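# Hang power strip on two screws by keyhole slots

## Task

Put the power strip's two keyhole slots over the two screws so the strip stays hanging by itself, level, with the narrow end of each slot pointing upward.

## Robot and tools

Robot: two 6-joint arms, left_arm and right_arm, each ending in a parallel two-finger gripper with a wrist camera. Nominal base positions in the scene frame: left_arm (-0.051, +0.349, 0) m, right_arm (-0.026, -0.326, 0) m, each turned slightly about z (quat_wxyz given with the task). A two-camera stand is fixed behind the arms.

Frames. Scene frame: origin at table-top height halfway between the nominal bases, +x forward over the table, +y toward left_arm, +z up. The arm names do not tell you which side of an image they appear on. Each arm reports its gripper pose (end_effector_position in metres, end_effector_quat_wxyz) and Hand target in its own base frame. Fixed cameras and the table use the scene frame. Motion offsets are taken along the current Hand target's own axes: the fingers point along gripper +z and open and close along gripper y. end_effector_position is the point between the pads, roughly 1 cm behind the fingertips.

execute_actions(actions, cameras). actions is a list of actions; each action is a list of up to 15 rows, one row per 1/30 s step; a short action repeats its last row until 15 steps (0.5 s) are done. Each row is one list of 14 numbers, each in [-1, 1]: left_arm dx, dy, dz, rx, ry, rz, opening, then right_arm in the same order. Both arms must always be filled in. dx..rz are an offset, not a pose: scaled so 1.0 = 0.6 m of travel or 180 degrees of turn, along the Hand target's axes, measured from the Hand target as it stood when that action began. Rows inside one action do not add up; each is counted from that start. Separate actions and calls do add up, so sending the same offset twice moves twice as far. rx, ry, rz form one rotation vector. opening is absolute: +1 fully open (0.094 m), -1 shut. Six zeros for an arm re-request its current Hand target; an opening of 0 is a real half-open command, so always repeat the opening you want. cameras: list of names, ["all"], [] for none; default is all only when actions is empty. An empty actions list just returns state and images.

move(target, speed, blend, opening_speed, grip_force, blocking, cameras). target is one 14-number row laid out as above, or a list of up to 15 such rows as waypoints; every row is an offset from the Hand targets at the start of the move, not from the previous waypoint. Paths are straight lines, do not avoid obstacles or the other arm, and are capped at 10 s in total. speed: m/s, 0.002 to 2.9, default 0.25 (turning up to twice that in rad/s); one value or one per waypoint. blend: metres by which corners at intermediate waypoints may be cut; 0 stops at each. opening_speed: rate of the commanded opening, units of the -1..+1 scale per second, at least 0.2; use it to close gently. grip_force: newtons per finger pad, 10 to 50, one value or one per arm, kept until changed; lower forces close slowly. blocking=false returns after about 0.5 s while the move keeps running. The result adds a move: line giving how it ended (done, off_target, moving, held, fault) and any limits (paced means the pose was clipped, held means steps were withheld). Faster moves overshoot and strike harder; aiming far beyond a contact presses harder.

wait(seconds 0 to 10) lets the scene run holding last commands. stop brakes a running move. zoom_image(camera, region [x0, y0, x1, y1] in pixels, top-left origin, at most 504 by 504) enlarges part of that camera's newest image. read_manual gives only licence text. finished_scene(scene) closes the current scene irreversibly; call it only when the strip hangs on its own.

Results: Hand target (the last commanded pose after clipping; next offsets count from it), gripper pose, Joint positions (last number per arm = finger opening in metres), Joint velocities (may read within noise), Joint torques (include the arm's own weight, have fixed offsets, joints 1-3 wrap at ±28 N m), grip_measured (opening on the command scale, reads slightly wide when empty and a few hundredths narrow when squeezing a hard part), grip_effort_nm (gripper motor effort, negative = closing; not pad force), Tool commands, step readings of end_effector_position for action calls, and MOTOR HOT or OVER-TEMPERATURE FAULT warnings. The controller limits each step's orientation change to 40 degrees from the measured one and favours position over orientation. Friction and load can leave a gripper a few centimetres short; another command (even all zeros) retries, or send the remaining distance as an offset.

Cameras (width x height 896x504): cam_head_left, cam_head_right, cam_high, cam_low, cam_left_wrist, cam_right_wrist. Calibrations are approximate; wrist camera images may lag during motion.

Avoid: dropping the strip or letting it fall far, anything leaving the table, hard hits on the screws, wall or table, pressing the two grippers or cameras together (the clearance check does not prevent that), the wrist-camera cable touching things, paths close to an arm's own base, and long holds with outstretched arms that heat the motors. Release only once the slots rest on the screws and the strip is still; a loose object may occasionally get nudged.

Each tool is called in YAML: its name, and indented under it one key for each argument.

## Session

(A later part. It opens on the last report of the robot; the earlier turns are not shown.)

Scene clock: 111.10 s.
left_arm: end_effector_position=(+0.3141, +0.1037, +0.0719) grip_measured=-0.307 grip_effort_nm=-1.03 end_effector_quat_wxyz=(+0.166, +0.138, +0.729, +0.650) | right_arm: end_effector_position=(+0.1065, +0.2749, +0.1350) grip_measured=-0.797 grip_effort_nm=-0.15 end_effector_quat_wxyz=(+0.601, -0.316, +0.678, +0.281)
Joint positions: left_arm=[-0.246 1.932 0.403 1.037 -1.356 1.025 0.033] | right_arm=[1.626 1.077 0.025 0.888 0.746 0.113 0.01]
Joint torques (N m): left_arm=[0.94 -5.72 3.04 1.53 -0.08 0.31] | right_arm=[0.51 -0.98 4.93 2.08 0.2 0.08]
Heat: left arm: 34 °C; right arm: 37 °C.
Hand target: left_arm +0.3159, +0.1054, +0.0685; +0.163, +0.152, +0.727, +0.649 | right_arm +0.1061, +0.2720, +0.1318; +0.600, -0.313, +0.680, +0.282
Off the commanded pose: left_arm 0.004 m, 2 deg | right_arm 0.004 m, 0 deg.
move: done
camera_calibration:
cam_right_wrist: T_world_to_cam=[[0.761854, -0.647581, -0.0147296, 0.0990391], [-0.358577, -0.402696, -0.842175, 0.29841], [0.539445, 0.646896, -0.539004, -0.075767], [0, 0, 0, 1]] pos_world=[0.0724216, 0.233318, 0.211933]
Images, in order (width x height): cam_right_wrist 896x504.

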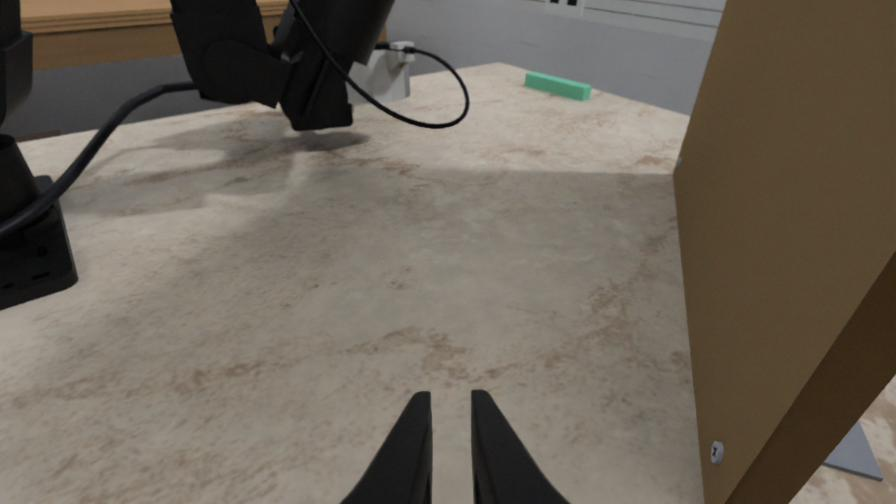

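move:
  target:
    - [0,-0.04,0.005,-0.03,0,0.02,-0.65,0,0,0,0,0,0,-0.8]
    - [0,-0.068,0.006,-0.03,0,0.02,-0.65,0,0,0,0,0,0,-0.8]
  speed: 0.06
  cameras: ["cam_right_wrist","cam_head_left"]

zoom_image:
  camera: "cam_right_wrist"
  region: [80, 0, 480, 200]

Scene clock: 118.87 s.
left_arm: end_effector_position=(+0.3088, +0.1067, +0.0515) grip_measured=-0.307 grip_effort_nm=-1.03 end_effector_quat_wxyz=(+0.131, +0.115, +0.708, +0.685) | right_arm: end_effector_position=(+0.1065, +0.2749, +0.1350) grip_measured=-0.797 grip_effort_nm=-0.15 end_effector_quat_wxyz=(+0.601, -0.316, +0.678, +0.281)
Joint positions: left_arm=[-0.253 2.225 0.44 1.505 -1.47 1.265 0.033] | right_arm=[1.626 1.077 0.025 0.888 0.746 0.113 0.01]
Joint torques (N m): left_arm=[0.08 -0.29 0.81 1.99 0.7 0.16] | right_arm=[0.38 -0.96 4.97 2.13 0.14 0.09]
Heat: left arm: 35 °C; right arm: 37 °C.
Hand target: left_arm +0.3170, +0.1040, +0.0275; +0.150, +0.167, +0.691, +0.687 | right_arm +0.1061, +0.2720, +0.1318; +0.600, -0.313, +0.680, +0.282
Off the commanded pose: left_arm 0.025 m, 7 deg | right_arm 0.004 m, 0 deg.
move: off_target (left_arm)
camera_calibration:
cam_right_wrist: T_world_to_cam=[[0.761854, -0.647581, -0.0147296, 0.0990391], [-0.358577, -0.402696, -0.842175, 0.29841], [0.539445, 0.646896, -0.539004, -0.075767], [0, 0, 0, 1]] pos_world=[0.0724216, 0.233318, 0.211933]
Images, in order (width x height): cam_head_left 896x504, cam_right_wrist 896x504.

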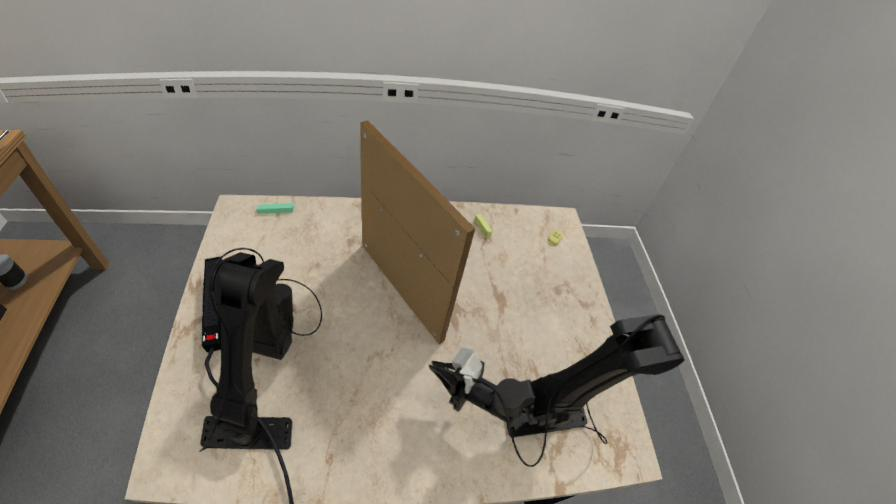

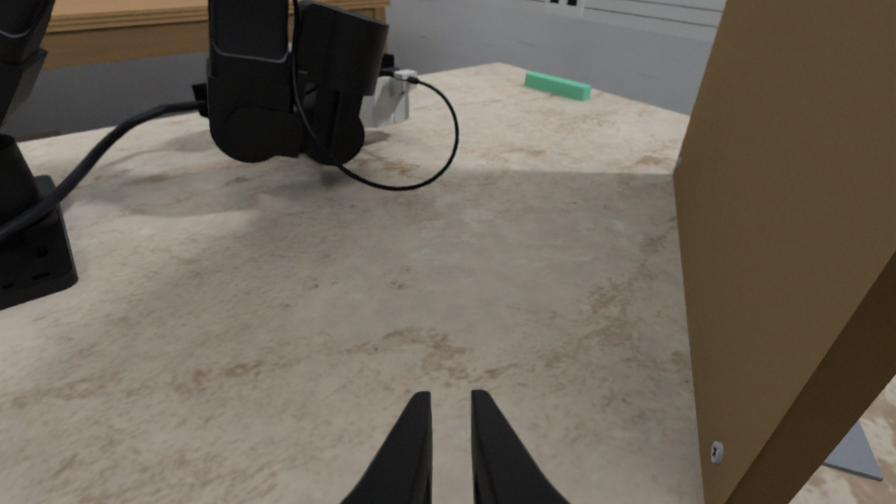

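Scaled by 1.260 from the camera's 896x504 image, which has a finer 1280x720 frame.

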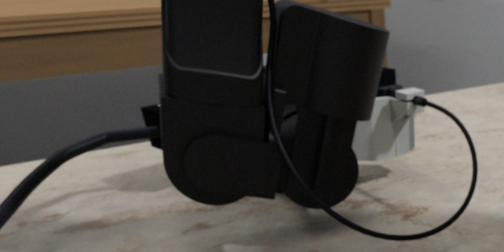

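move:
  target:
    - [0,0.08,0,0.09,0,-0.01,-0.65,0,0,0,0,0,0,-0.8]
    - [0,0.025,0.0,0.09,0,-0.01,-0.65,0,0,0,0,0,0,-0.8]
  speed: 0.08
  cameras: ["cam_right_wrist","cam_head_left"]

Scene clock: 126.07 s.
left_arm: end_effector_position=(+0.3221, +0.1003, +0.0482) grip_measured=-0.307 grip_effort_nm=-1.03 end_effector_quat_wxyz=(+0.156, +0.160, +0.785, +0.578) | right_arm: end_effector_position=(+0.1065, +0.2749, +0.1350) grip_measured=-0.797 grip_effort_nm=-0.15 end_effector_quat_wxyz=(+0.601, -0.316, +0.678, +0.281)
Joint positions: left_arm=[-0.222 1.816 0.511 0.417 -1.196 0.655 0.033] | right_arm=[1.626 1.077 0.025 0.888 0.746 0.113 0.01]
Joint torques (N m): left_arm=[0.81 -5.3 3.86 1.08 -0.45 0.27] | right_arm=[0.39 -0.99 5.09 2.14 0.13 0.13]
Heat: left arm: 36 °C; right arm: 37 °C.
Hand target: left_arm +0.3174, +0.1041, +0.0426; +0.135, +0.176, +0.783, +0.581 | right_arm +0.1061, +0.2720, +0.1318; +0.600, -0.313, +0.680, +0.282
Off the commanded pose: left_arm 0.008 m, 3 deg | right_arm 0.004 m, 0 deg.
move: off_target (left_arm)
camera_calibration:
cam_right_wrist: T_world_to_cam=[[0.761854, -0.647581, -0.0147296, 0.0990391], [-0.358577, -0.402696, -0.842175, 0.29841], [0.539445, 0.646896, -0.539004, -0.075767], [0, 0, 0, 1]] pos_world=[0.0724216, 0.233318, 0.211933]
Images, in order (width x height): cam_head_left 896x504, cam_right_wrist 896x504.

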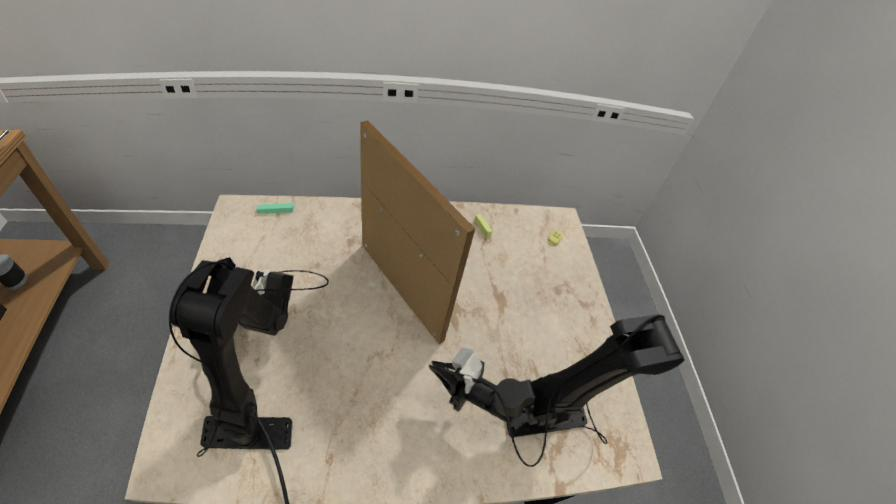

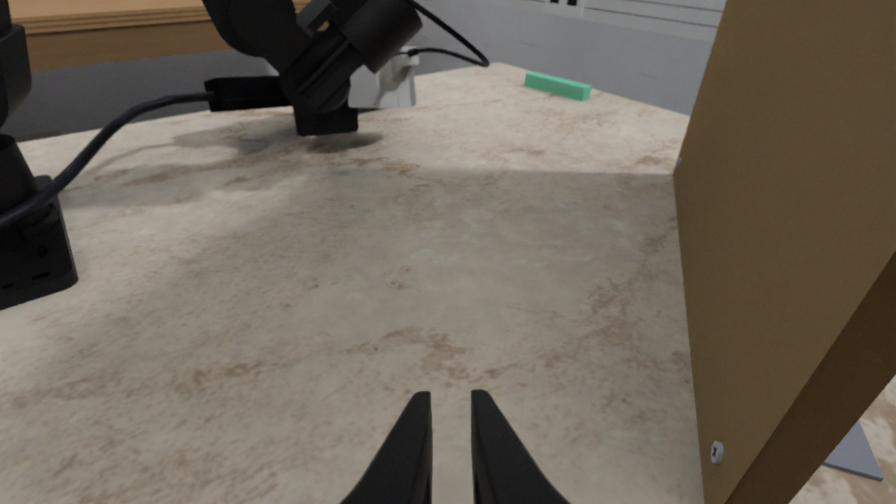

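move:
  target:
    - [0,-0.015,0,0,0,0.015,-0.65,0,0,0,0,0,0,-0.8]
    - [0,-0.035,0.0,0,0,0.015,-0.65,0,0,0,0,0,0,-0.8]
  speed: 0.06
  cameras: ["cam_right_wrist"]

zoom_image:
  camera: "cam_right_wrist"
  region: [80, 0, 480, 200]

Scene clock: 131.03 s.
left_arm: end_effector_position=(+0.3230, +0.1012, +0.0428) grip_measured=-0.307 grip_effort_nm=-1.02 end_effector_quat_wxyz=(+0.156, +0.147, +0.773, +0.597) | right_arm: end_effector_position=(+0.1065, +0.2749, +0.1350) grip_measured=-0.797 grip_effort_nm=-0.15 end_effector_quat_wxyz=(+0.601, -0.316, +0.678, +0.281)
Joint positions: left_arm=[-0.23 1.895 0.511 0.524 -1.249 0.67 0.033] | right_arm=[1.626 1.077 0.025 0.888 0.746 0.113 0.01]
Joint torques (N m): left_arm=[-0.77 -4.59 2.56 0.62 -0.07 0.14] | right_arm=[0.29 -0.94 5.16 2.09 0.15 0.12]
Heat: left arm: 35 °C; right arm: 37 °C.
Hand target: left_arm +0.3150, +0.0986, +0.0225; +0.122, +0.194, +0.779, +0.584 | right_arm +0.1061, +0.2720, +0.1318; +0.600, -0.313, +0.680, +0.282
Off the commanded pose: left_arm 0.022 m, 7 deg | right_arm 0.004 m, 0 deg.
move: off_target (left_arm)
camera_calibration:
cam_right_wrist: T_world_to_cam=[[0.761854, -0.647581, -0.0147296, 0.0990391], [-0.358577, -0.402696, -0.842175, 0.29841], [0.539445, 0.646896, -0.539004, -0.075767], [0, 0, 0, 1]] pos_world=[0.0724216, 0.233318, 0.211933]
Images, in order (width x height): cam_right_wrist 896x504.

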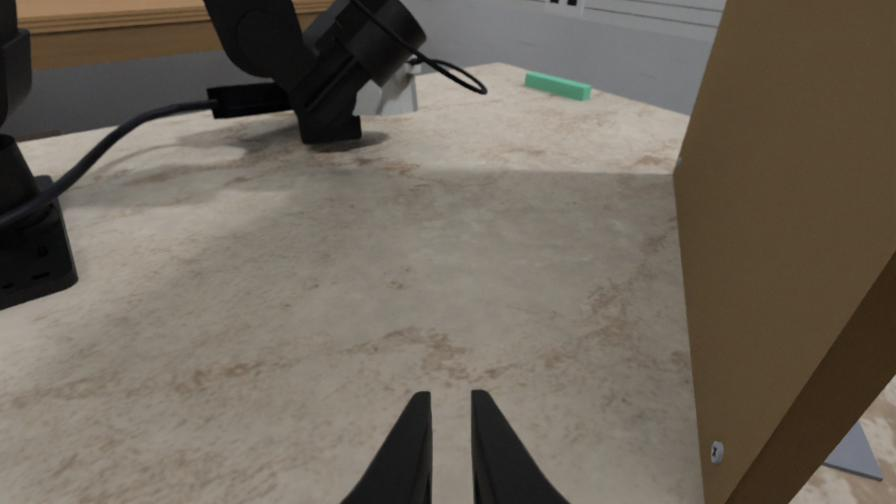

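Scaled by 1.260 from the camera's 896x504 image, which has a finer 1280x720 frame.

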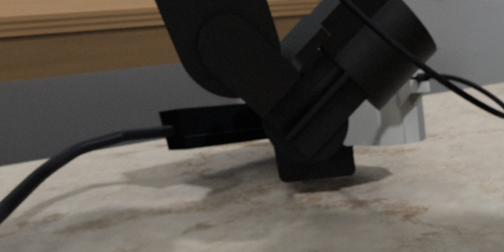

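move:
  target:
    - [0,-0.025,0.0,0.02,0,0,-0.65,0,0,0,0,0,0,-0.8]
  speed: 0.06
  cameras: ["cam_right_wrist"]

zoom_image:
  camera: "cam_right_wrist"
  region: [80, 0, 480, 200]

Scene clock: 162.47 s.
left_arm: end_effector_position=(+0.3214, +0.1001, +0.0406) grip_measured=-0.307 grip_effort_nm=-1.03 end_effector_quat_wxyz=(+0.173, +0.125, +0.779, +0.589) | right_arm: end_effector_position=(+0.1065, +0.2749, +0.1350) grip_measured=-0.797 grip_effort_nm=-0.15 end_effector_quat_wxyz=(+0.601, -0.316, +0.678, +0.281)
Joint positions: left_arm=[-0.234 1.895 0.511 0.501 -1.247 0.587 0.033] | right_arm=[1.626 1.077 0.025 0.888 0.746 0.113 0.01]
Joint torques (N m): left_arm=[-0.84 -4.27 2.89 -0.01 0.35 0.15] | right_arm=[0.47 -1.03 4.96 2.1 0.13 0.13]
Heat: left arm: 33 °C; right arm: 37 °C.
Hand target: left_arm +0.3126, +0.0949, +0.0082; +0.115, +0.198, +0.797, +0.559 | right_arm +0.1061, +0.2720, +0.1318; +0.600, -0.313, +0.680, +0.282
Off the commanded pose: left_arm 0.034 m, 11 deg | right_arm 0.004 m, 0 deg.
move: off_target (left_arm)
camera_calibration:
cam_right_wrist: T_world_to_cam=[[0.761854, -0.647581, -0.0147296, 0.0990391], [-0.358577, -0.402696, -0.842175, 0.29841], [0.539445, 0.646896, -0.539004, -0.075767], [0, 0, 0, 1]] pos_world=[0.0724216, 0.233318, 0.211933]
Images, in order (width x height): cam_right_wrist 896x504.

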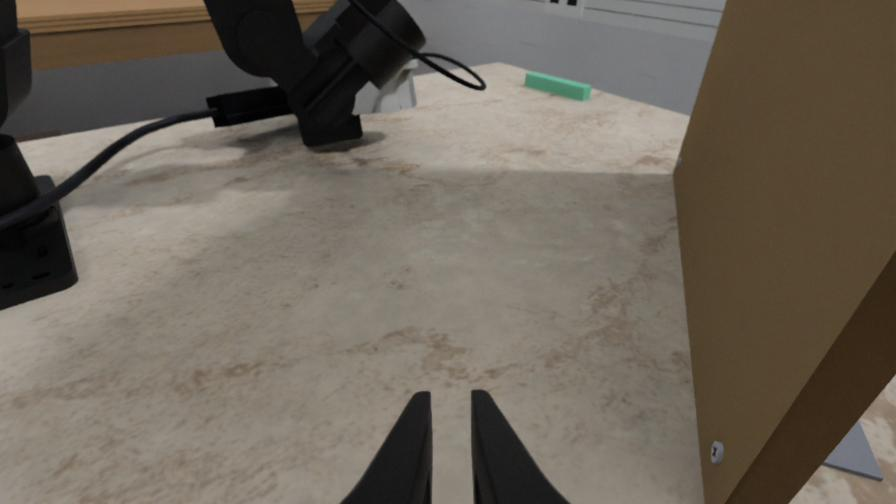

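Scaled by 1.260 from the camera's 896x504 image, which has a finer 1280x720 frame.

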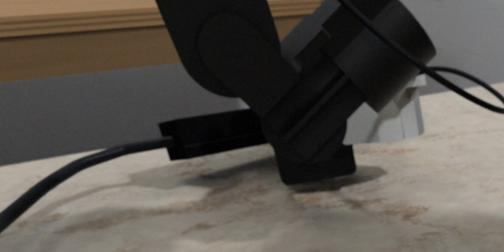

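move:
  target: [0,0.035,0,-0.01,0,0.0,-0.65,0,0,0,0,0,0,-0.8]
  speed: 0.06

move:
  target: [0,0,0,0,0,0.0,-0.08,0,0,0,0,0,0,-0.8]
  opening_speed: 0.25
  cameras: ["cam_right_wrist","cam_left_wrist"]

Scene clock: 166.47 s.
left_arm: end_effector_position=(+0.3224, +0.1009, +0.0430) grip_measured=-0.307 grip_effort_nm=-1.03 end_effector_quat_wxyz=(+0.157, +0.149, +0.777, +0.591) | right_arm: end_effector_position=(+0.1065, +0.2749, +0.1350) grip_measured=-0.797 grip_effort_nm=-0.15 end_effector_quat_wxyz=(+0.601, -0.316, +0.678, +0.281)
Joint positions: left_arm=[-0.229 1.878 0.511 0.492 -1.235 0.654 0.033] | right_arm=[1.626 1.077 0.025 0.888 0.746 0.113 0.01]
Joint torques (N m): left_arm=[0.66 -6.98 3.36 0.33 0.1 0.29] | right_arm=[0.54 -1.06 5.16 2.11 0.14 0.09]
Heat: left arm: 33 °C; right arm: 37 °C.
Hand target: left_arm +0.3164, +0.1011, +0.0278; +0.118, +0.196, +0.788, +0.572 | right_arm +0.1061, +0.2720, +0.1318; +0.600, -0.313, +0.680, +0.282
Off the commanded pose: left_arm 0.016 m, 7 deg | right_arm 0.004 m, 0 deg.
move: off_target (left_arm)

Scene clock: 169.00 s.
left_arm: end_effector_position=(+0.3210, +0.0977, +0.0311) grip_measured=-0.081 grip_effort_nm=0.07 end_effector_quat_wxyz=(+0.139, +0.184, +0.786, +0.573) | right_arm: end_effector_position=(+0.1065, +0.2749, +0.1350) grip_measured=-0.797 grip_effort_nm=-0.15 end_effector_quat_wxyz=(+0.601, -0.316, +0.678, +0.281)
Joint positions: left_arm=[-0.229 1.877 0.511 0.433 -1.182 0.667 0.043] | right_arm=[1.626 1.077 0.025 0.888 0.746 0.113 0.01]
Joint torques (N m): left_arm=[0.81 -6.84 4.12 0.68 -0.4 0.08] | right_arm=[0.44 -1.03 5.04 2.09 0.11 0.11]
Heat: left arm: 33 °C; right arm: 37 °C.
Hand target: left_arm +0.3164, +0.1011, +0.0278; +0.118, +0.196, +0.788, +0.572 | right_arm +0.1061, +0.2720, +0.1318; +0.600, -0.313, +0.680, +0.282
Off the commanded pose: left_arm 0.007 m, 3 deg | right_arm 0.004 m, 0 deg.
move: off_target (left_arm)
camera_calibration:
cam_left_wrist: T_world_to_cam=[[-0.110772, -0.252562, -0.961219, 0.0901926], [-0.993742, 0.0421344, 0.103449, 0.349568], [0.0143731, 0.966663, -0.255649, -0.00402204], [0, 0, 0, 1]] pos_world=[0.357429, 0.0119384, 0.0495042]
cam_right_wrist: T_world_to_cam=[[0.761854, -0.647581, -0.0147296, 0.0990391], [-0.358577, -0.402696, -0.842175, 0.29841], [0.539445, 0.646896, -0.539004, -0.075767], [0, 0, 0, 1]] pos_world=[0.0724216, 0.233318, 0.211933]
Images, in order (width x height): cam_left_wrist 896x504, cam_right_wrist 896x504.

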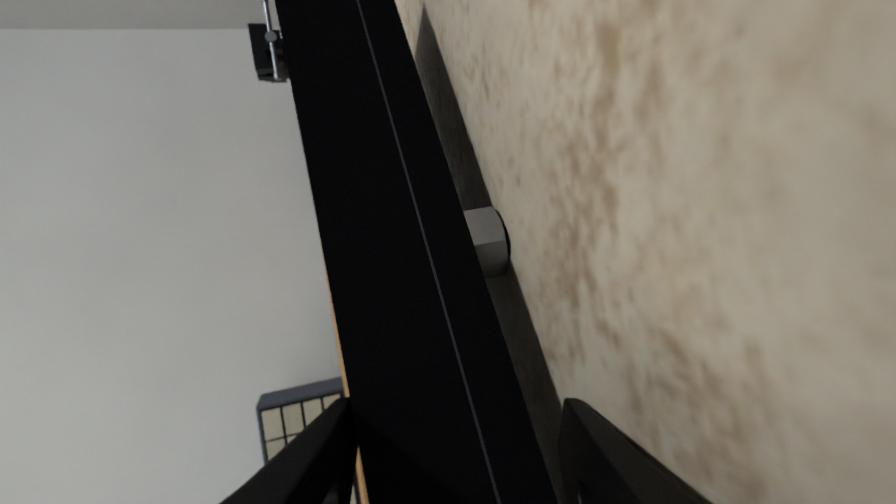

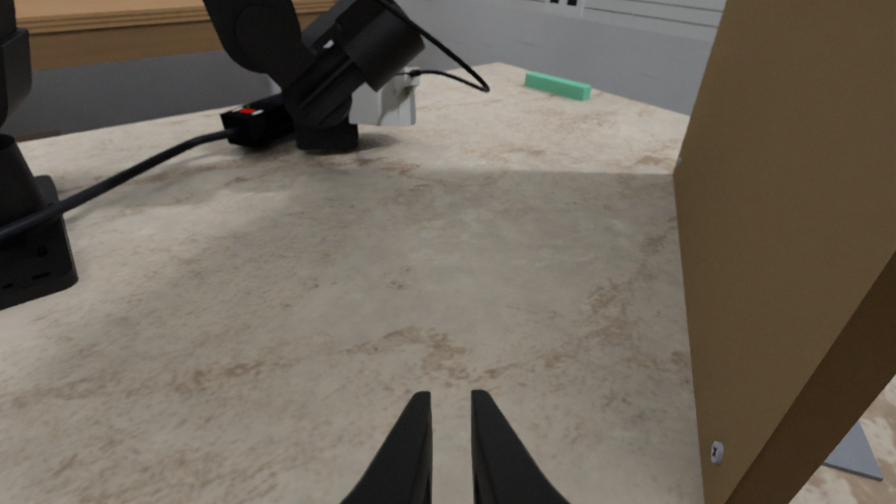

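move:
  target:
    - [0,-0.033,-0.12,0,0,0.0,-0.08,0,0,0,0,0,0,-0.8]
    - [0,0.1,-0.2,0,0,0.0,-0.08,0,0,0,0,0,0,-0.8]
  speed: 0.1
  cameras: ["cam_right_wrist","cam_left_wrist","cam_head_left"]

Scene clock: 175.13 s.
left_arm: end_effector_position=(+0.2733, +0.0192, +0.1177) grip_measured=-0.081 grip_effort_nm=0.05 end_effector_quat_wxyz=(+0.105, +0.203, +0.787, +0.573) | right_arm: end_effector_position=(+0.1065, +0.2749, +0.1350) grip_measured=-0.797 grip_effort_nm=-0.16 end_effector_quat_wxyz=(+0.601, -0.316, +0.678, +0.281)
Joint positions: left_arm=[-0.597 1.739 0.909 -1.191 -1.207 -0.406 0.043] | right_arm=[1.626 1.077 0.025 0.888 0.746 0.113 0.01]
Joint torques (N m): left_arm=[-0.77 -6.61 6.76 -0.64 -0.55 -0.11] | right_arm=[0.44 -0.92 5.03 2.1 0.19 0.1]
Heat: left arm: 33 °C; right arm: 37 °C.
Hand target: left_arm +0.2775, +0.0148, +0.1228; +0.119, +0.196, +0.788, +0.572 | right_arm +0.1061, +0.2720, +0.1318; +0.600, -0.313, +0.680, +0.282
Off the commanded pose: left_arm 0.008 m, 2 deg | right_arm 0.004 m, 0 deg.
move: done
camera_calibration:
cam_left_wrist: T_world_to_cam=[[-0.179682, -0.237077, -0.95473, 0.166037], [-0.983623, 0.0293619, 0.177828, 0.285124], [-0.0141263, 0.971047, -0.23847, 0.100324], [0, 0, 0, 1]] pos_world=[0.311705, -0.0664276, 0.131742]
cam_right_wrist: T_world_to_cam=[[0.761854, -0.647581, -0.0147296, 0.0990391], [-0.358577, -0.402696, -0.842175, 0.29841], [0.539445, 0.646896, -0.539004, -0.075767], [0, 0, 0, 1]] pos_world=[0.0724216, 0.233318, 0.211933]
Images, in order (width x height): cam_head_left 896x504, cam_left_wrist 896x504, cam_right_wrist 896x504.

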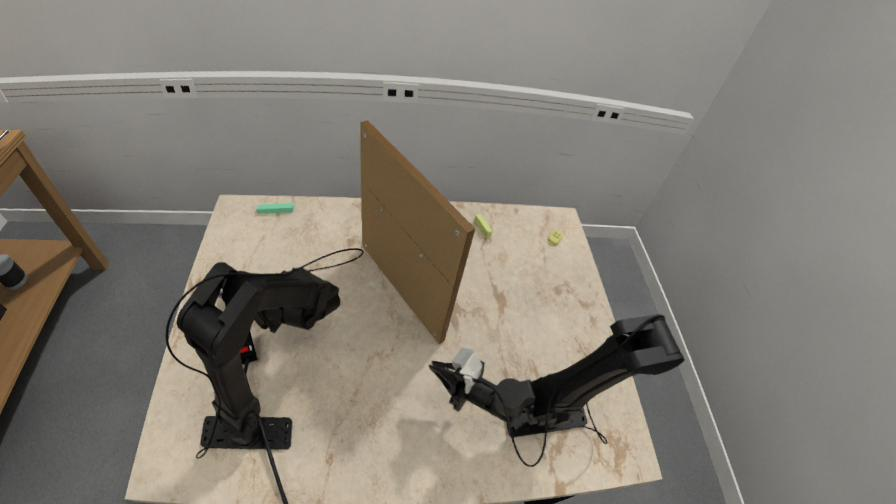

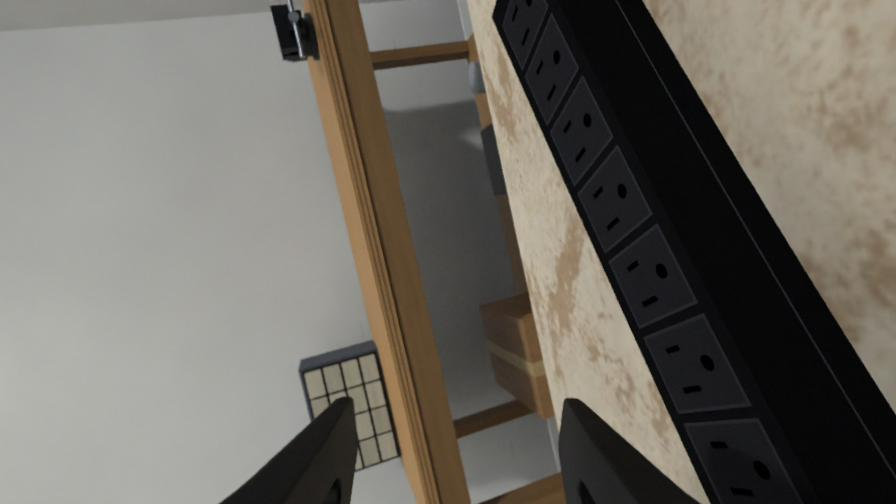

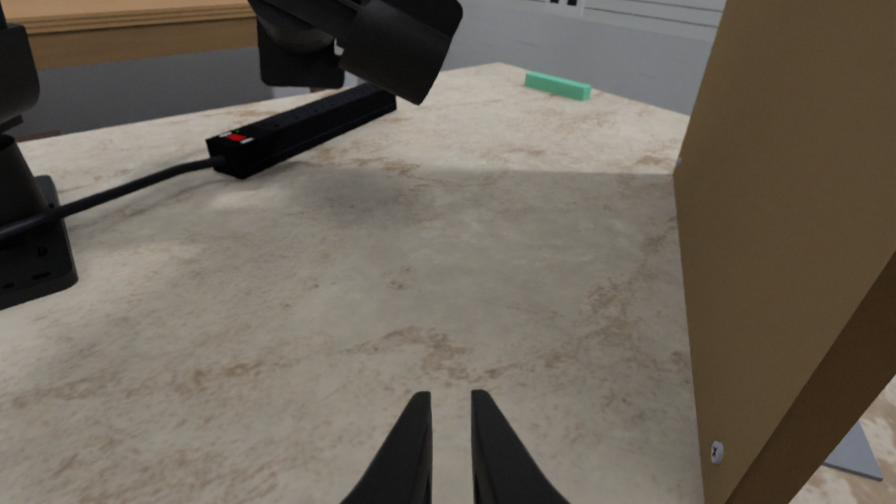

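move:
  target:
    - [0,0.17,-0.05,0.2,0,0.0,0.9,0,0,0,0,0,0,-0.8]
    - [0,0.17,0.0,0.41,0,0.0,0.9,0,0,0,0,0,0,-0.8]
  cameras: ["cam_left_wrist","cam_head_left"]
  blend: 0.02

Scene clock: 181.37 s.
left_arm: end_effector_position=(+0.2941, +0.0421, +0.2170) grip_measured=+0.898 grip_effort_nm=0.10 end_effector_quat_wxyz=(+0.057, +0.228, +0.972, +0.021) | right_arm: end_effector_position=(+0.1065, +0.2749, +0.1350) grip_measured=-0.797 grip_effort_nm=-0.15 end_effector_quat_wxyz=(+0.601, -0.316, +0.678, +0.281)
Joint positions: left_arm=[0.14 1.604 1.7 -1.545 0.002 0.6 0.089] | right_arm=[1.626 1.077 0.025 0.888 0.746 0.113 0.01]
Joint torques (N m): left_arm=[0.55 -5.22 8.38 0.25 0.08 0.04] | right_arm=[0.39 -0.95 5.09 2.1 0.15 0.13]
Heat: left arm: 34 °C; right arm: 37 °C.
Hand target: left_arm +0.2952, +0.0423, +0.2195; -0.023, +0.228, +0.973, -0.016 | right_arm +0.1061, +0.2720, +0.1318; +0.600, -0.313, +0.680, +0.282
Off the commanded pose: left_arm 0.003 m, 10 deg | right_arm 0.004 m, 0 deg.
joint sent to its limit (left arm) — joint 4 (wrist pitch), lower limit. The joint targets are off in orientation, not in position.
move: off_target (left_arm)
camera_calibration:
cam_left_wrist: T_world_to_cam=[[-0.429621, -0.897774, -0.0970977, 0.185283], [-0.86593, 0.379095, 0.32627, 0.205789], [-0.256108, 0.224252, -0.940276, 0.356972], [0, 0, 0, 1]] pos_world=[0.349223, 0.00827687, 0.2865]
Images, in order (width x height): cam_head_left 896x504, cam_left_wrist 896x504.

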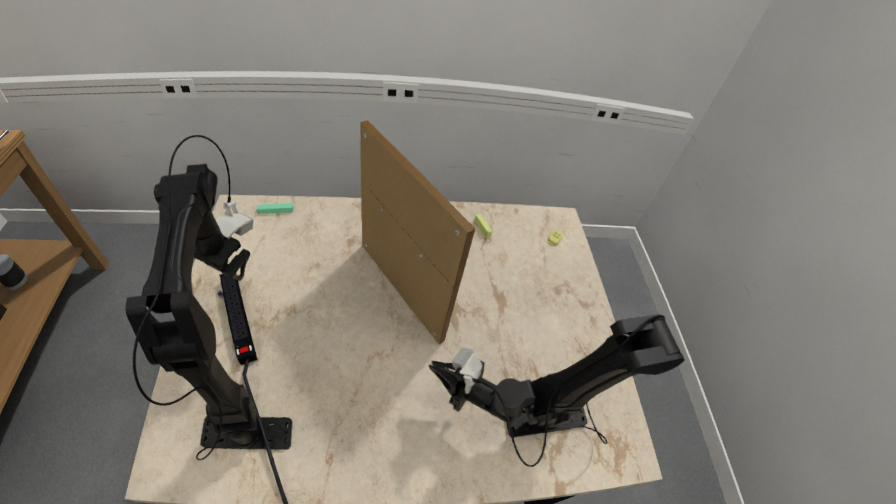

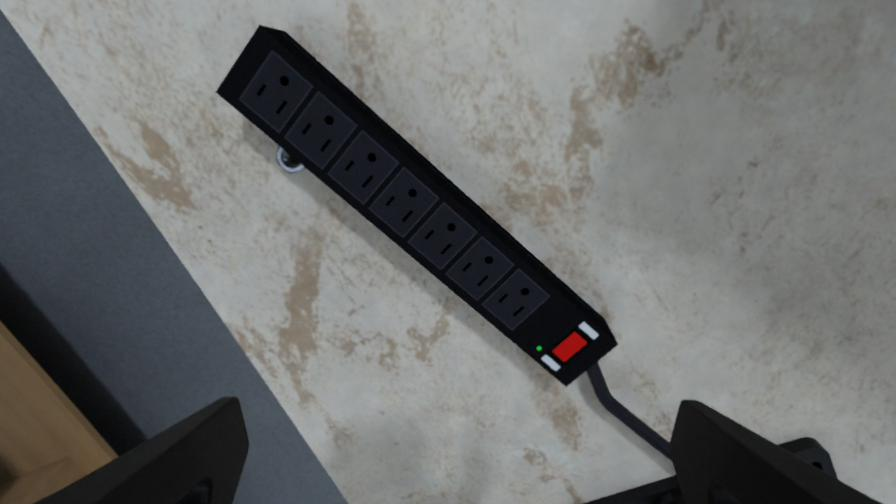

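move:
  target: [0.0125,0.048,0.18,0,0,-0.281,0.9,0,0,0,0,0,0,-0.8]
  cameras: ["cam_left_wrist"]

Scene clock: 191.63 s.
left_arm: end_effector_position=(+0.2959, +0.0684, +0.1171) grip_measured=+0.898 grip_effort_nm=0.09 end_effector_quat_wxyz=(-0.022, -0.204, +0.979, -0.002) | right_arm: end_effector_position=(+0.1065, +0.2749, +0.1350) grip_measured=-0.797 grip_effort_nm=-0.15 end_effector_quat_wxyz=(+0.601, -0.316, +0.678, +0.281)
Joint positions: left_arm=[0.225 1.735 1.448 -1.329 0.003 -0.185 0.089] | right_arm=[1.626 1.077 0.025 0.888 0.746 0.113 0.01]
Joint torques (N m): left_arm=[0.5 -6.61 5.64 0.17 0.03 -0.06] | right_arm=[0.49 -1.05 5.04 2.11 0.14 0.14]
Heat: left arm: 34 °C; right arm: 37 °C.
Hand target: left_arm +0.2956, +0.0692, +0.1107; -0.028, -0.210, +0.977, -0.005 | right_arm +0.1061, +0.2720, +0.1318; +0.600, -0.313, +0.680, +0.282
Off the commanded pose: left_arm 0.006 m, 1 deg | right_arm 0.004 m, 0 deg.
move: done
camera_calibration:
cam_left_wrist: T_world_to_cam=[[0.404771, -0.913675, -0.0368419, -0.0528937], [-0.803845, -0.374742, 0.461954, 0.247296], [-0.435882, -0.157371, -0.886138, 0.330549], [0, 0, 0, 1]] pos_world=[0.364278, 0.0963633, 0.176724]
Images, in order (width x height): cam_left_wrist 896x504.

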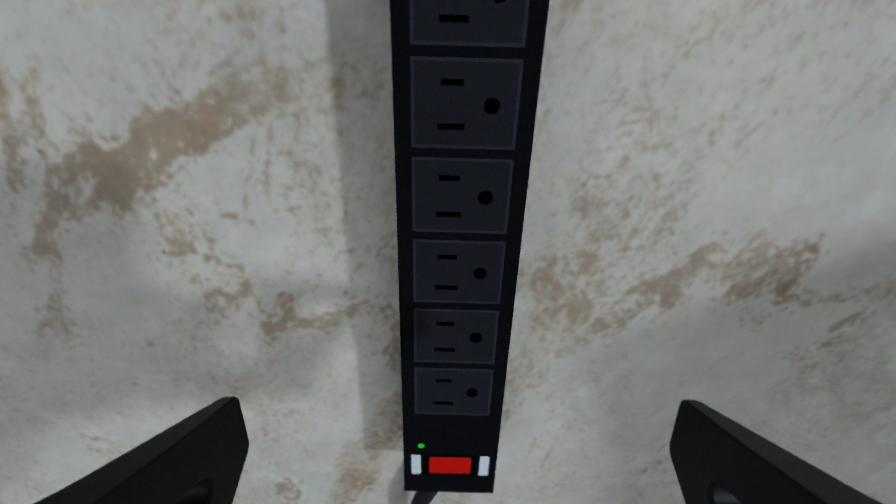

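move:
  target:
    - [-0.012,0,0.158,0,0,0.0,0.8,0,0,0,0,0,0,-0.8]
    - [-0.012,0,0.158,0,0,0,-0.35,0,0,0,0,0,0,-0.8]
    - [-0.012,0,-0.1,0,0,0,-0.35,0,0,0,0,0,0,-0.8]
  speed: 0.15
  opening_speed: 0.8
  cameras: ["cam_right_wrist","cam_head_left"]

Scene clock: 200.30 s.
left_arm: end_effector_position=(+0.3112, +0.0718, +0.1628) grip_measured=-0.100 grip_effort_nm=-1.03 end_effector_quat_wxyz=(-0.018, -0.206, +0.978, -0.005) | right_arm: end_effector_position=(+0.1065, +0.2749, +0.1350) grip_measured=-0.797 grip_effort_nm=-0.15 end_effector_quat_wxyz=(+0.601, -0.316, +0.678, +0.281)
Joint positions: left_arm=[0.228 1.797 1.705 -1.515 0.009 -0.187 0.042] | right_arm=[1.626 1.077 0.025 0.888 0.746 0.113 0.01]
Joint torques (N m): left_arm=[0.76 -8.09 8.95 -0.38 -0.03 0.01] | right_arm=[0.34 -0.9 5.04 2.07 0.15 0.13]
Heat: left arm: 34 °C; right arm: 37 °C.
Hand target: left_arm +0.3053, +0.0734, +0.1702; -0.028, -0.210, +0.977, -0.005 | right_arm +0.1061, +0.2720, +0.1318; +0.600, -0.313, +0.680, +0.282
Off the commanded pose: left_arm 0.010 m, 1 deg | right_arm 0.004 m, 0 deg.
joint sent to its limit (left arm) — joint 4 (wrist pitch), lower limit. The joint targets still meet the commanded pose.
move: done
camera_calibration:
cam_right_wrist: T_world_to_cam=[[0.761854, -0.647581, -0.0147296, 0.0990391], [-0.358577, -0.402696, -0.842175, 0.29841], [0.539445, 0.646896, -0.539004, -0.075767], [0, 0, 0, 1]] pos_world=[0.0724216, 0.233318, 0.211933]
Images, in order (width x height): cam_head_left 896x504, cam_right_wrist 896x504.

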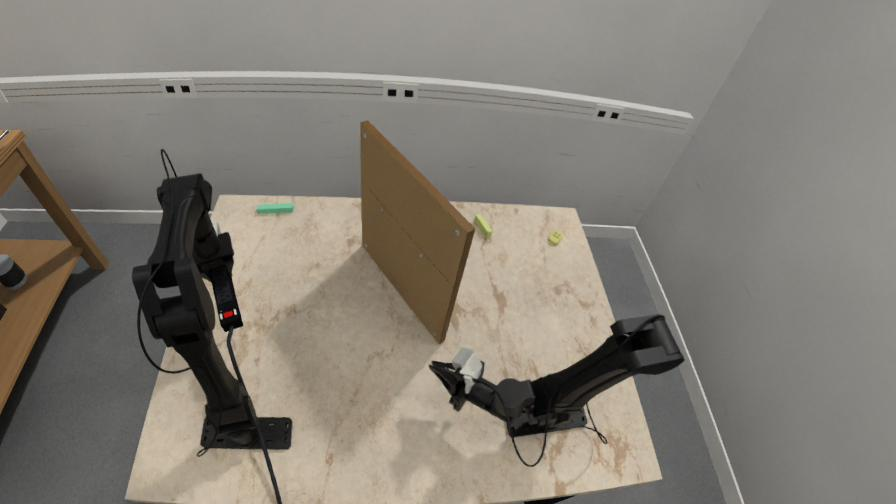

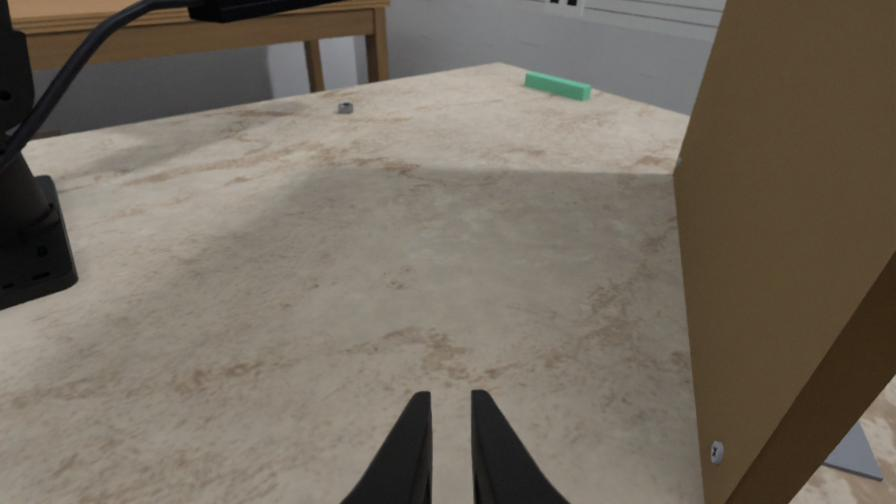

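move:
  target: [0,0,0,0,0,0,-0.35,-0.215,-0.082,-0.014,0.1,-0.035,0,-0.8]
  cameras: ["cam_right_wrist"]

Scene clock: 214.13 s.
left_arm: end_effector_position=(+0.3111, +0.0718, +0.1628) grip_measured=-0.100 grip_effort_nm=-1.03 end_effector_quat_wxyz=(-0.018, -0.206, +0.978, -0.005) | right_arm: end_effector_position=(+0.1472, +0.2461, +0.2438) grip_measured=-0.797 grip_effort_nm=-0.15 end_effector_quat_wxyz=(+0.673, -0.216, +0.684, +0.180)
Joint positions: left_arm=[0.228 1.797 1.705 -1.515 0.009 -0.187 0.042] | right_arm=[1.596 0.778 0.335 0.387 1.028 0.003 0.01]
Joint torques (N m): left_arm=[0.76 -8.1 8.94 -0.37 -0.03 0.01] | right_arm=[-0.4 -1.31 11.67 1.64 0.11 -0.01]
Heat: left arm: 34 °C; right arm: 37 °C.
Hand target: left_arm +0.3053, +0.0734, +0.1702; -0.028, -0.210, +0.977, -0.005 | right_arm +0.1492, +0.2451, +0.2605; +0.678, -0.199, +0.682, +0.189
Off the commanded pose: left_arm 0.010 m, 1 deg | right_arm 0.017 m, 2 deg.
joint sent to its limit (left arm) — joint 4 (wrist pitch), lower limit. The joint targets still meet the commanded pose.
move: off_target (right_arm)
camera_calibration:
cam_right_wrist: T_world_to_cam=[[0.534448, -0.844642, 0.0307352, 0.121932], [-0.374024, -0.268961, -0.887562, 0.373529], [0.757939, 0.46286, -0.459663, -0.0266854], [0, 0, 0, 1]] pos_world=[0.0947682, 0.215806, 0.315516]
Images, in order (width x height): cam_right_wrist 896x504.

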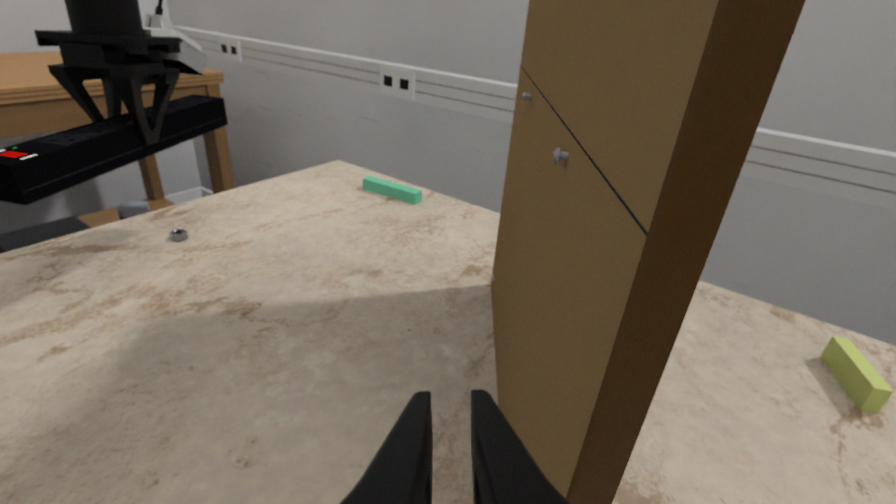

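zoom_image:
  camera: "cam_right_wrist"
  region: [500, 70, 620, 190]

Scaled by 4.200 from the camera's 896x504 image, which has a finer 1280x720 frame.

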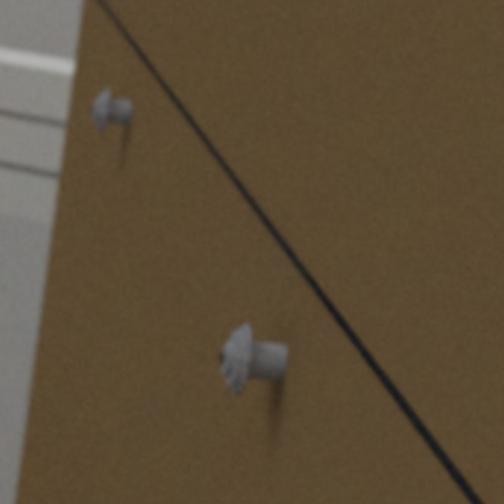

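move:
  target:
    - [0,0,-0.13,0,-0.5,0,-0.35,0,0,0,0,0,0,-0.8]
    - [0,0,-0.13,-0.385,-0.385,0.385,-0.35,0,0,0,0,0,0,-0.8]
  speed: 0.4
  cameras: ["cam_head_left","cam_right_wrist"]

Scene clock: 242.83 s.
left_arm: end_effector_position=(+0.3062, +0.0750, +0.2294) grip_measured=-0.100 grip_effort_nm=-1.03 end_effector_quat_wxyz=(+0.358, +0.400, +0.634, +0.557) | right_arm: end_effector_position=(+0.1472, +0.2461, +0.2436) grip_measured=-0.797 grip_effort_nm=-0.15 end_effector_quat_wxyz=(+0.673, -0.217, +0.684, +0.179)
Joint positions: left_arm=[-0.011 0.737 0.359 0.241 -0.444 1.503 0.042] | right_arm=[1.596 0.778 0.335 0.385 1.028 0.003 0.01]
Joint torques (N m): left_arm=[0.81 -0.79 8.88 2.59 0.1 0.4] | right_arm=[-0.32 -1.55 11.69 1.63 0.11 0.01]
Heat: left arm: 35 °C; right arm: 43 °C.
Hand target: left_arm +0.3094, +0.0749, +0.2479; +0.372, +0.396, +0.609, +0.577 | right_arm +0.1492, +0.2451, +0.2606; +0.678, -0.199, +0.682, +0.189
Off the commanded pose: left_arm 0.019 m, 4 deg | right_arm 0.017 m, 2 deg.
move: off_target (left_arm, right_arm)
camera_calibration:
cam_right_wrist: T_world_to_cam=[[0.53446, -0.844586, 0.0320577, 0.121591], [-0.374001, -0.270344, -0.887151, 0.373544], [0.757942, 0.462157, -0.460364, -0.0264505], [0, 0, 0, 1]] pos_world=[0.0947682, 0.215904, 0.315316]
Images, in order (width x height): cam_head_left 896x504, cam_right_wrist 896x504.

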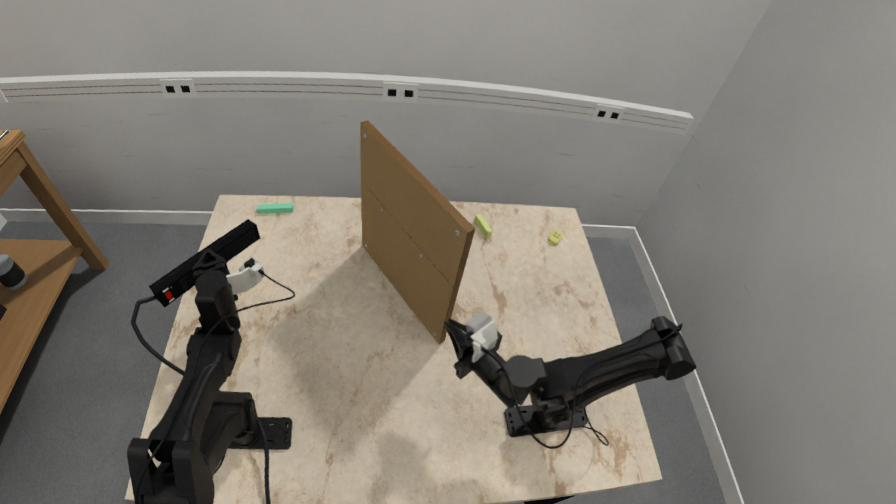

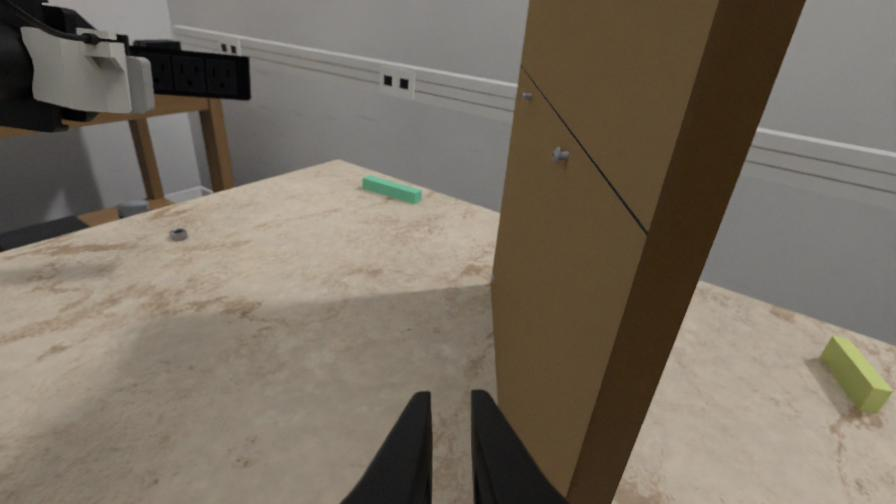

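move:
  target:
    - [-0.2,0.03,-0.2,0,-0.2,0,-0.35,0,0,0,0,0,0,-0.8]
    - [-0.504,0.057,-0.272,0,-0.45,0,-0.35,0,0,0,0,0,0,-0.8]
  speed: 0.3
  blend: 0.03
  cameras: ["cam_head_left","cam_right_wrist"]

Scene clock: 251.80 s.
left_arm: end_effector_position=(+0.2806, -0.2602, +0.2454) grip_measured=-0.100 grip_effort_nm=-1.03 end_effector_quat_wxyz=(+0.639, +0.706, +0.267, +0.151) | right_arm: end_effector_position=(+0.1472, +0.2461, +0.2436) grip_measured=-0.797 grip_effort_nm=-0.15 end_effector_quat_wxyz=(+0.673, -0.217, +0.684, +0.179)
Joint positions: left_arm=[-0.56 1.107 0.57 0.385 0.412 1.503 0.042] | right_arm=[1.596 0.778 0.335 0.385 1.028 0.003 0.01]
Joint torques (N m): left_arm=[0.23 -3.38 12.59 2.79 0.2 0.19] | right_arm=[-0.4 -1.48 11.52 1.63 0.09 0.02]
Heat: left arm: 39 °C; right arm: 44 °C.
Hand target: left_arm +0.2864, -0.2670, +0.2904; +0.679, +0.676, +0.222, +0.182 | right_arm +0.1492, +0.2451, +0.2606; +0.678, -0.199, +0.682, +0.189
Off the commanded pose: left_arm 0.046 m, 9 deg | right_arm 0.017 m, 2 deg.
move: off_target (left_arm, right_arm)
camera_calibration:
cam_right_wrist: T_world_to_cam=[[0.53446, -0.844586, 0.0320577, 0.121591], [-0.374001, -0.270344, -0.887151, 0.373544], [0.757942, 0.462157, -0.460364, -0.0264505], [0, 0, 0, 1]] pos_world=[0.0947682, 0.215904, 0.315316]
Images, in order (width x height): cam_head_left 896x504, cam_right_wrist 896x504.

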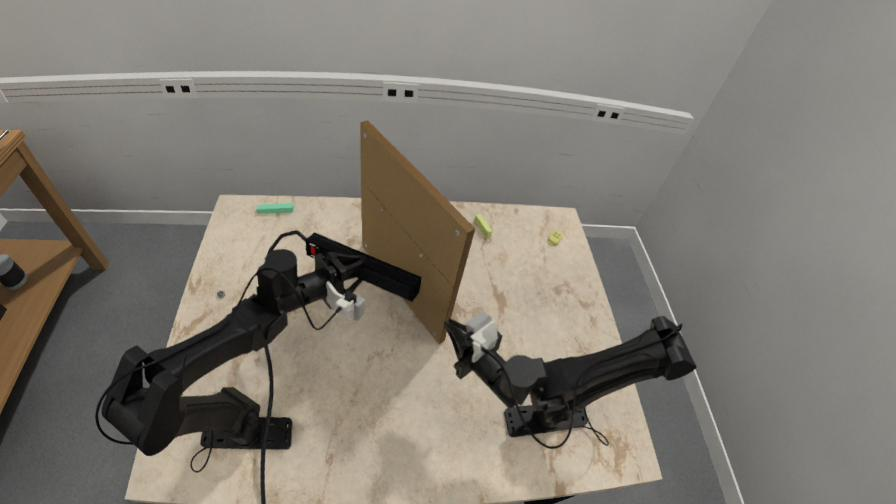

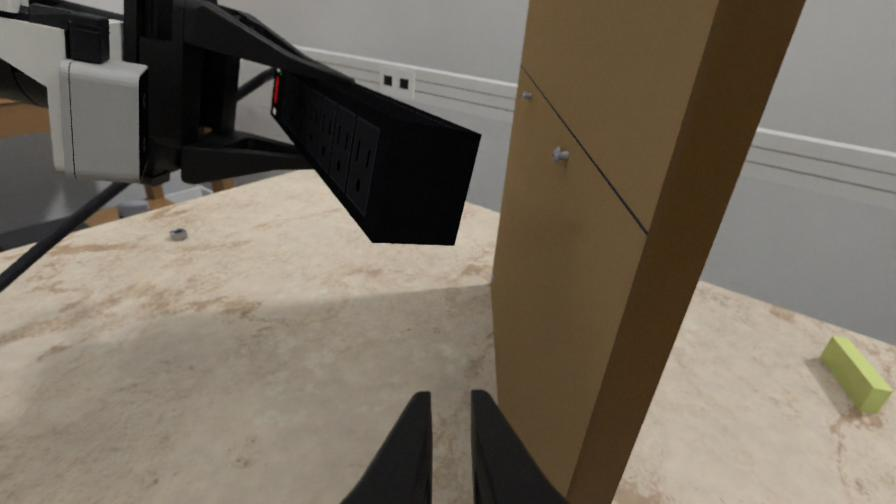

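move:
  target:
    - [0,0.02,0.0,-0.045,0,0.04,-0.35,0,0,0,0,0,0,-0.8]
    - [0,0.03,0.1,-0.045,0,0.04,-0.35,0,0,0,0,0,0,-0.8]
  speed: 0.15
  cameras: ["cam_right_wrist"]

zoom_image:
  camera: "cam_right_wrist"
  region: [400, 50, 620, 270]

Scene clock: 258.47 s.
left_arm: end_effector_position=(+0.3095, -0.3070, +0.2574) grip_measured=-0.100 grip_effort_nm=-1.03 end_effector_quat_wxyz=(+0.674, +0.683, +0.202, +0.196) | right_arm: end_effector_position=(+0.1472, +0.2461, +0.2436) grip_measured=-0.797 grip_effort_nm=-0.15 end_effector_quat_wxyz=(+0.673, -0.217, +0.684, +0.179)
Joint positions: left_arm=[-0.636 1.375 0.655 0.704 0.365 1.573 0.042] | right_arm=[1.596 0.778 0.335 0.385 1.028 0.003 0.01]
Joint torques (N m): left_arm=[-1.14 -4.16 13.87 2.9 -0.25 0.19] | right_arm=[-0.42 -1.52 11.64 1.64 0.13 0.04]
Heat: left arm: 42 °C; right arm: 44 °C.
Hand target: left_arm +0.3201, -0.3169, +0.3076; +0.712, +0.639, +0.165, +0.239 | right_arm +0.1492, +0.2451, +0.2606; +0.678, -0.199, +0.682, +0.189
Off the commanded pose: left_arm 0.052 m, 9 deg | right_arm 0.017 m, 2 deg.
move: off_target (left_arm, right_arm)
camera_calibration:
cam_right_wrist: T_world_to_cam=[[0.53446, -0.844586, 0.0320577, 0.121591], [-0.374001, -0.270344, -0.887151, 0.373544], [0.757942, 0.462157, -0.460364, -0.0264505], [0, 0, 0, 1]] pos_world=[0.0947682, 0.215904, 0.315316]
Images, in order (width x height): cam_right_wrist 896x504.

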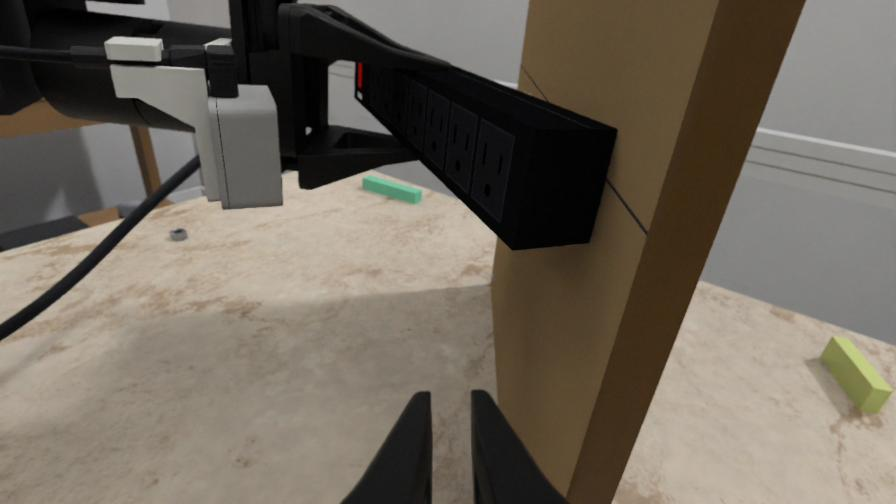

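Scaled by 2.291 from the camera's 896x504 image, which has a finer 1280x720 frame.

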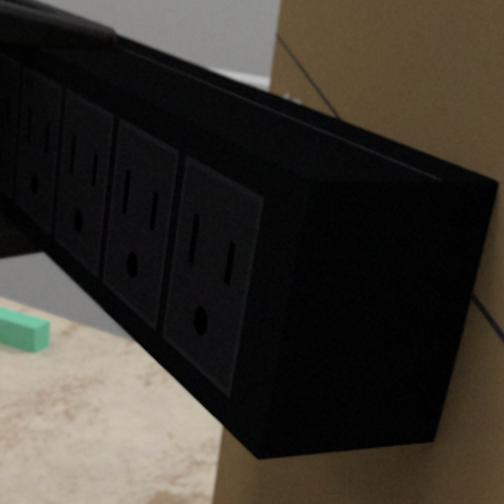

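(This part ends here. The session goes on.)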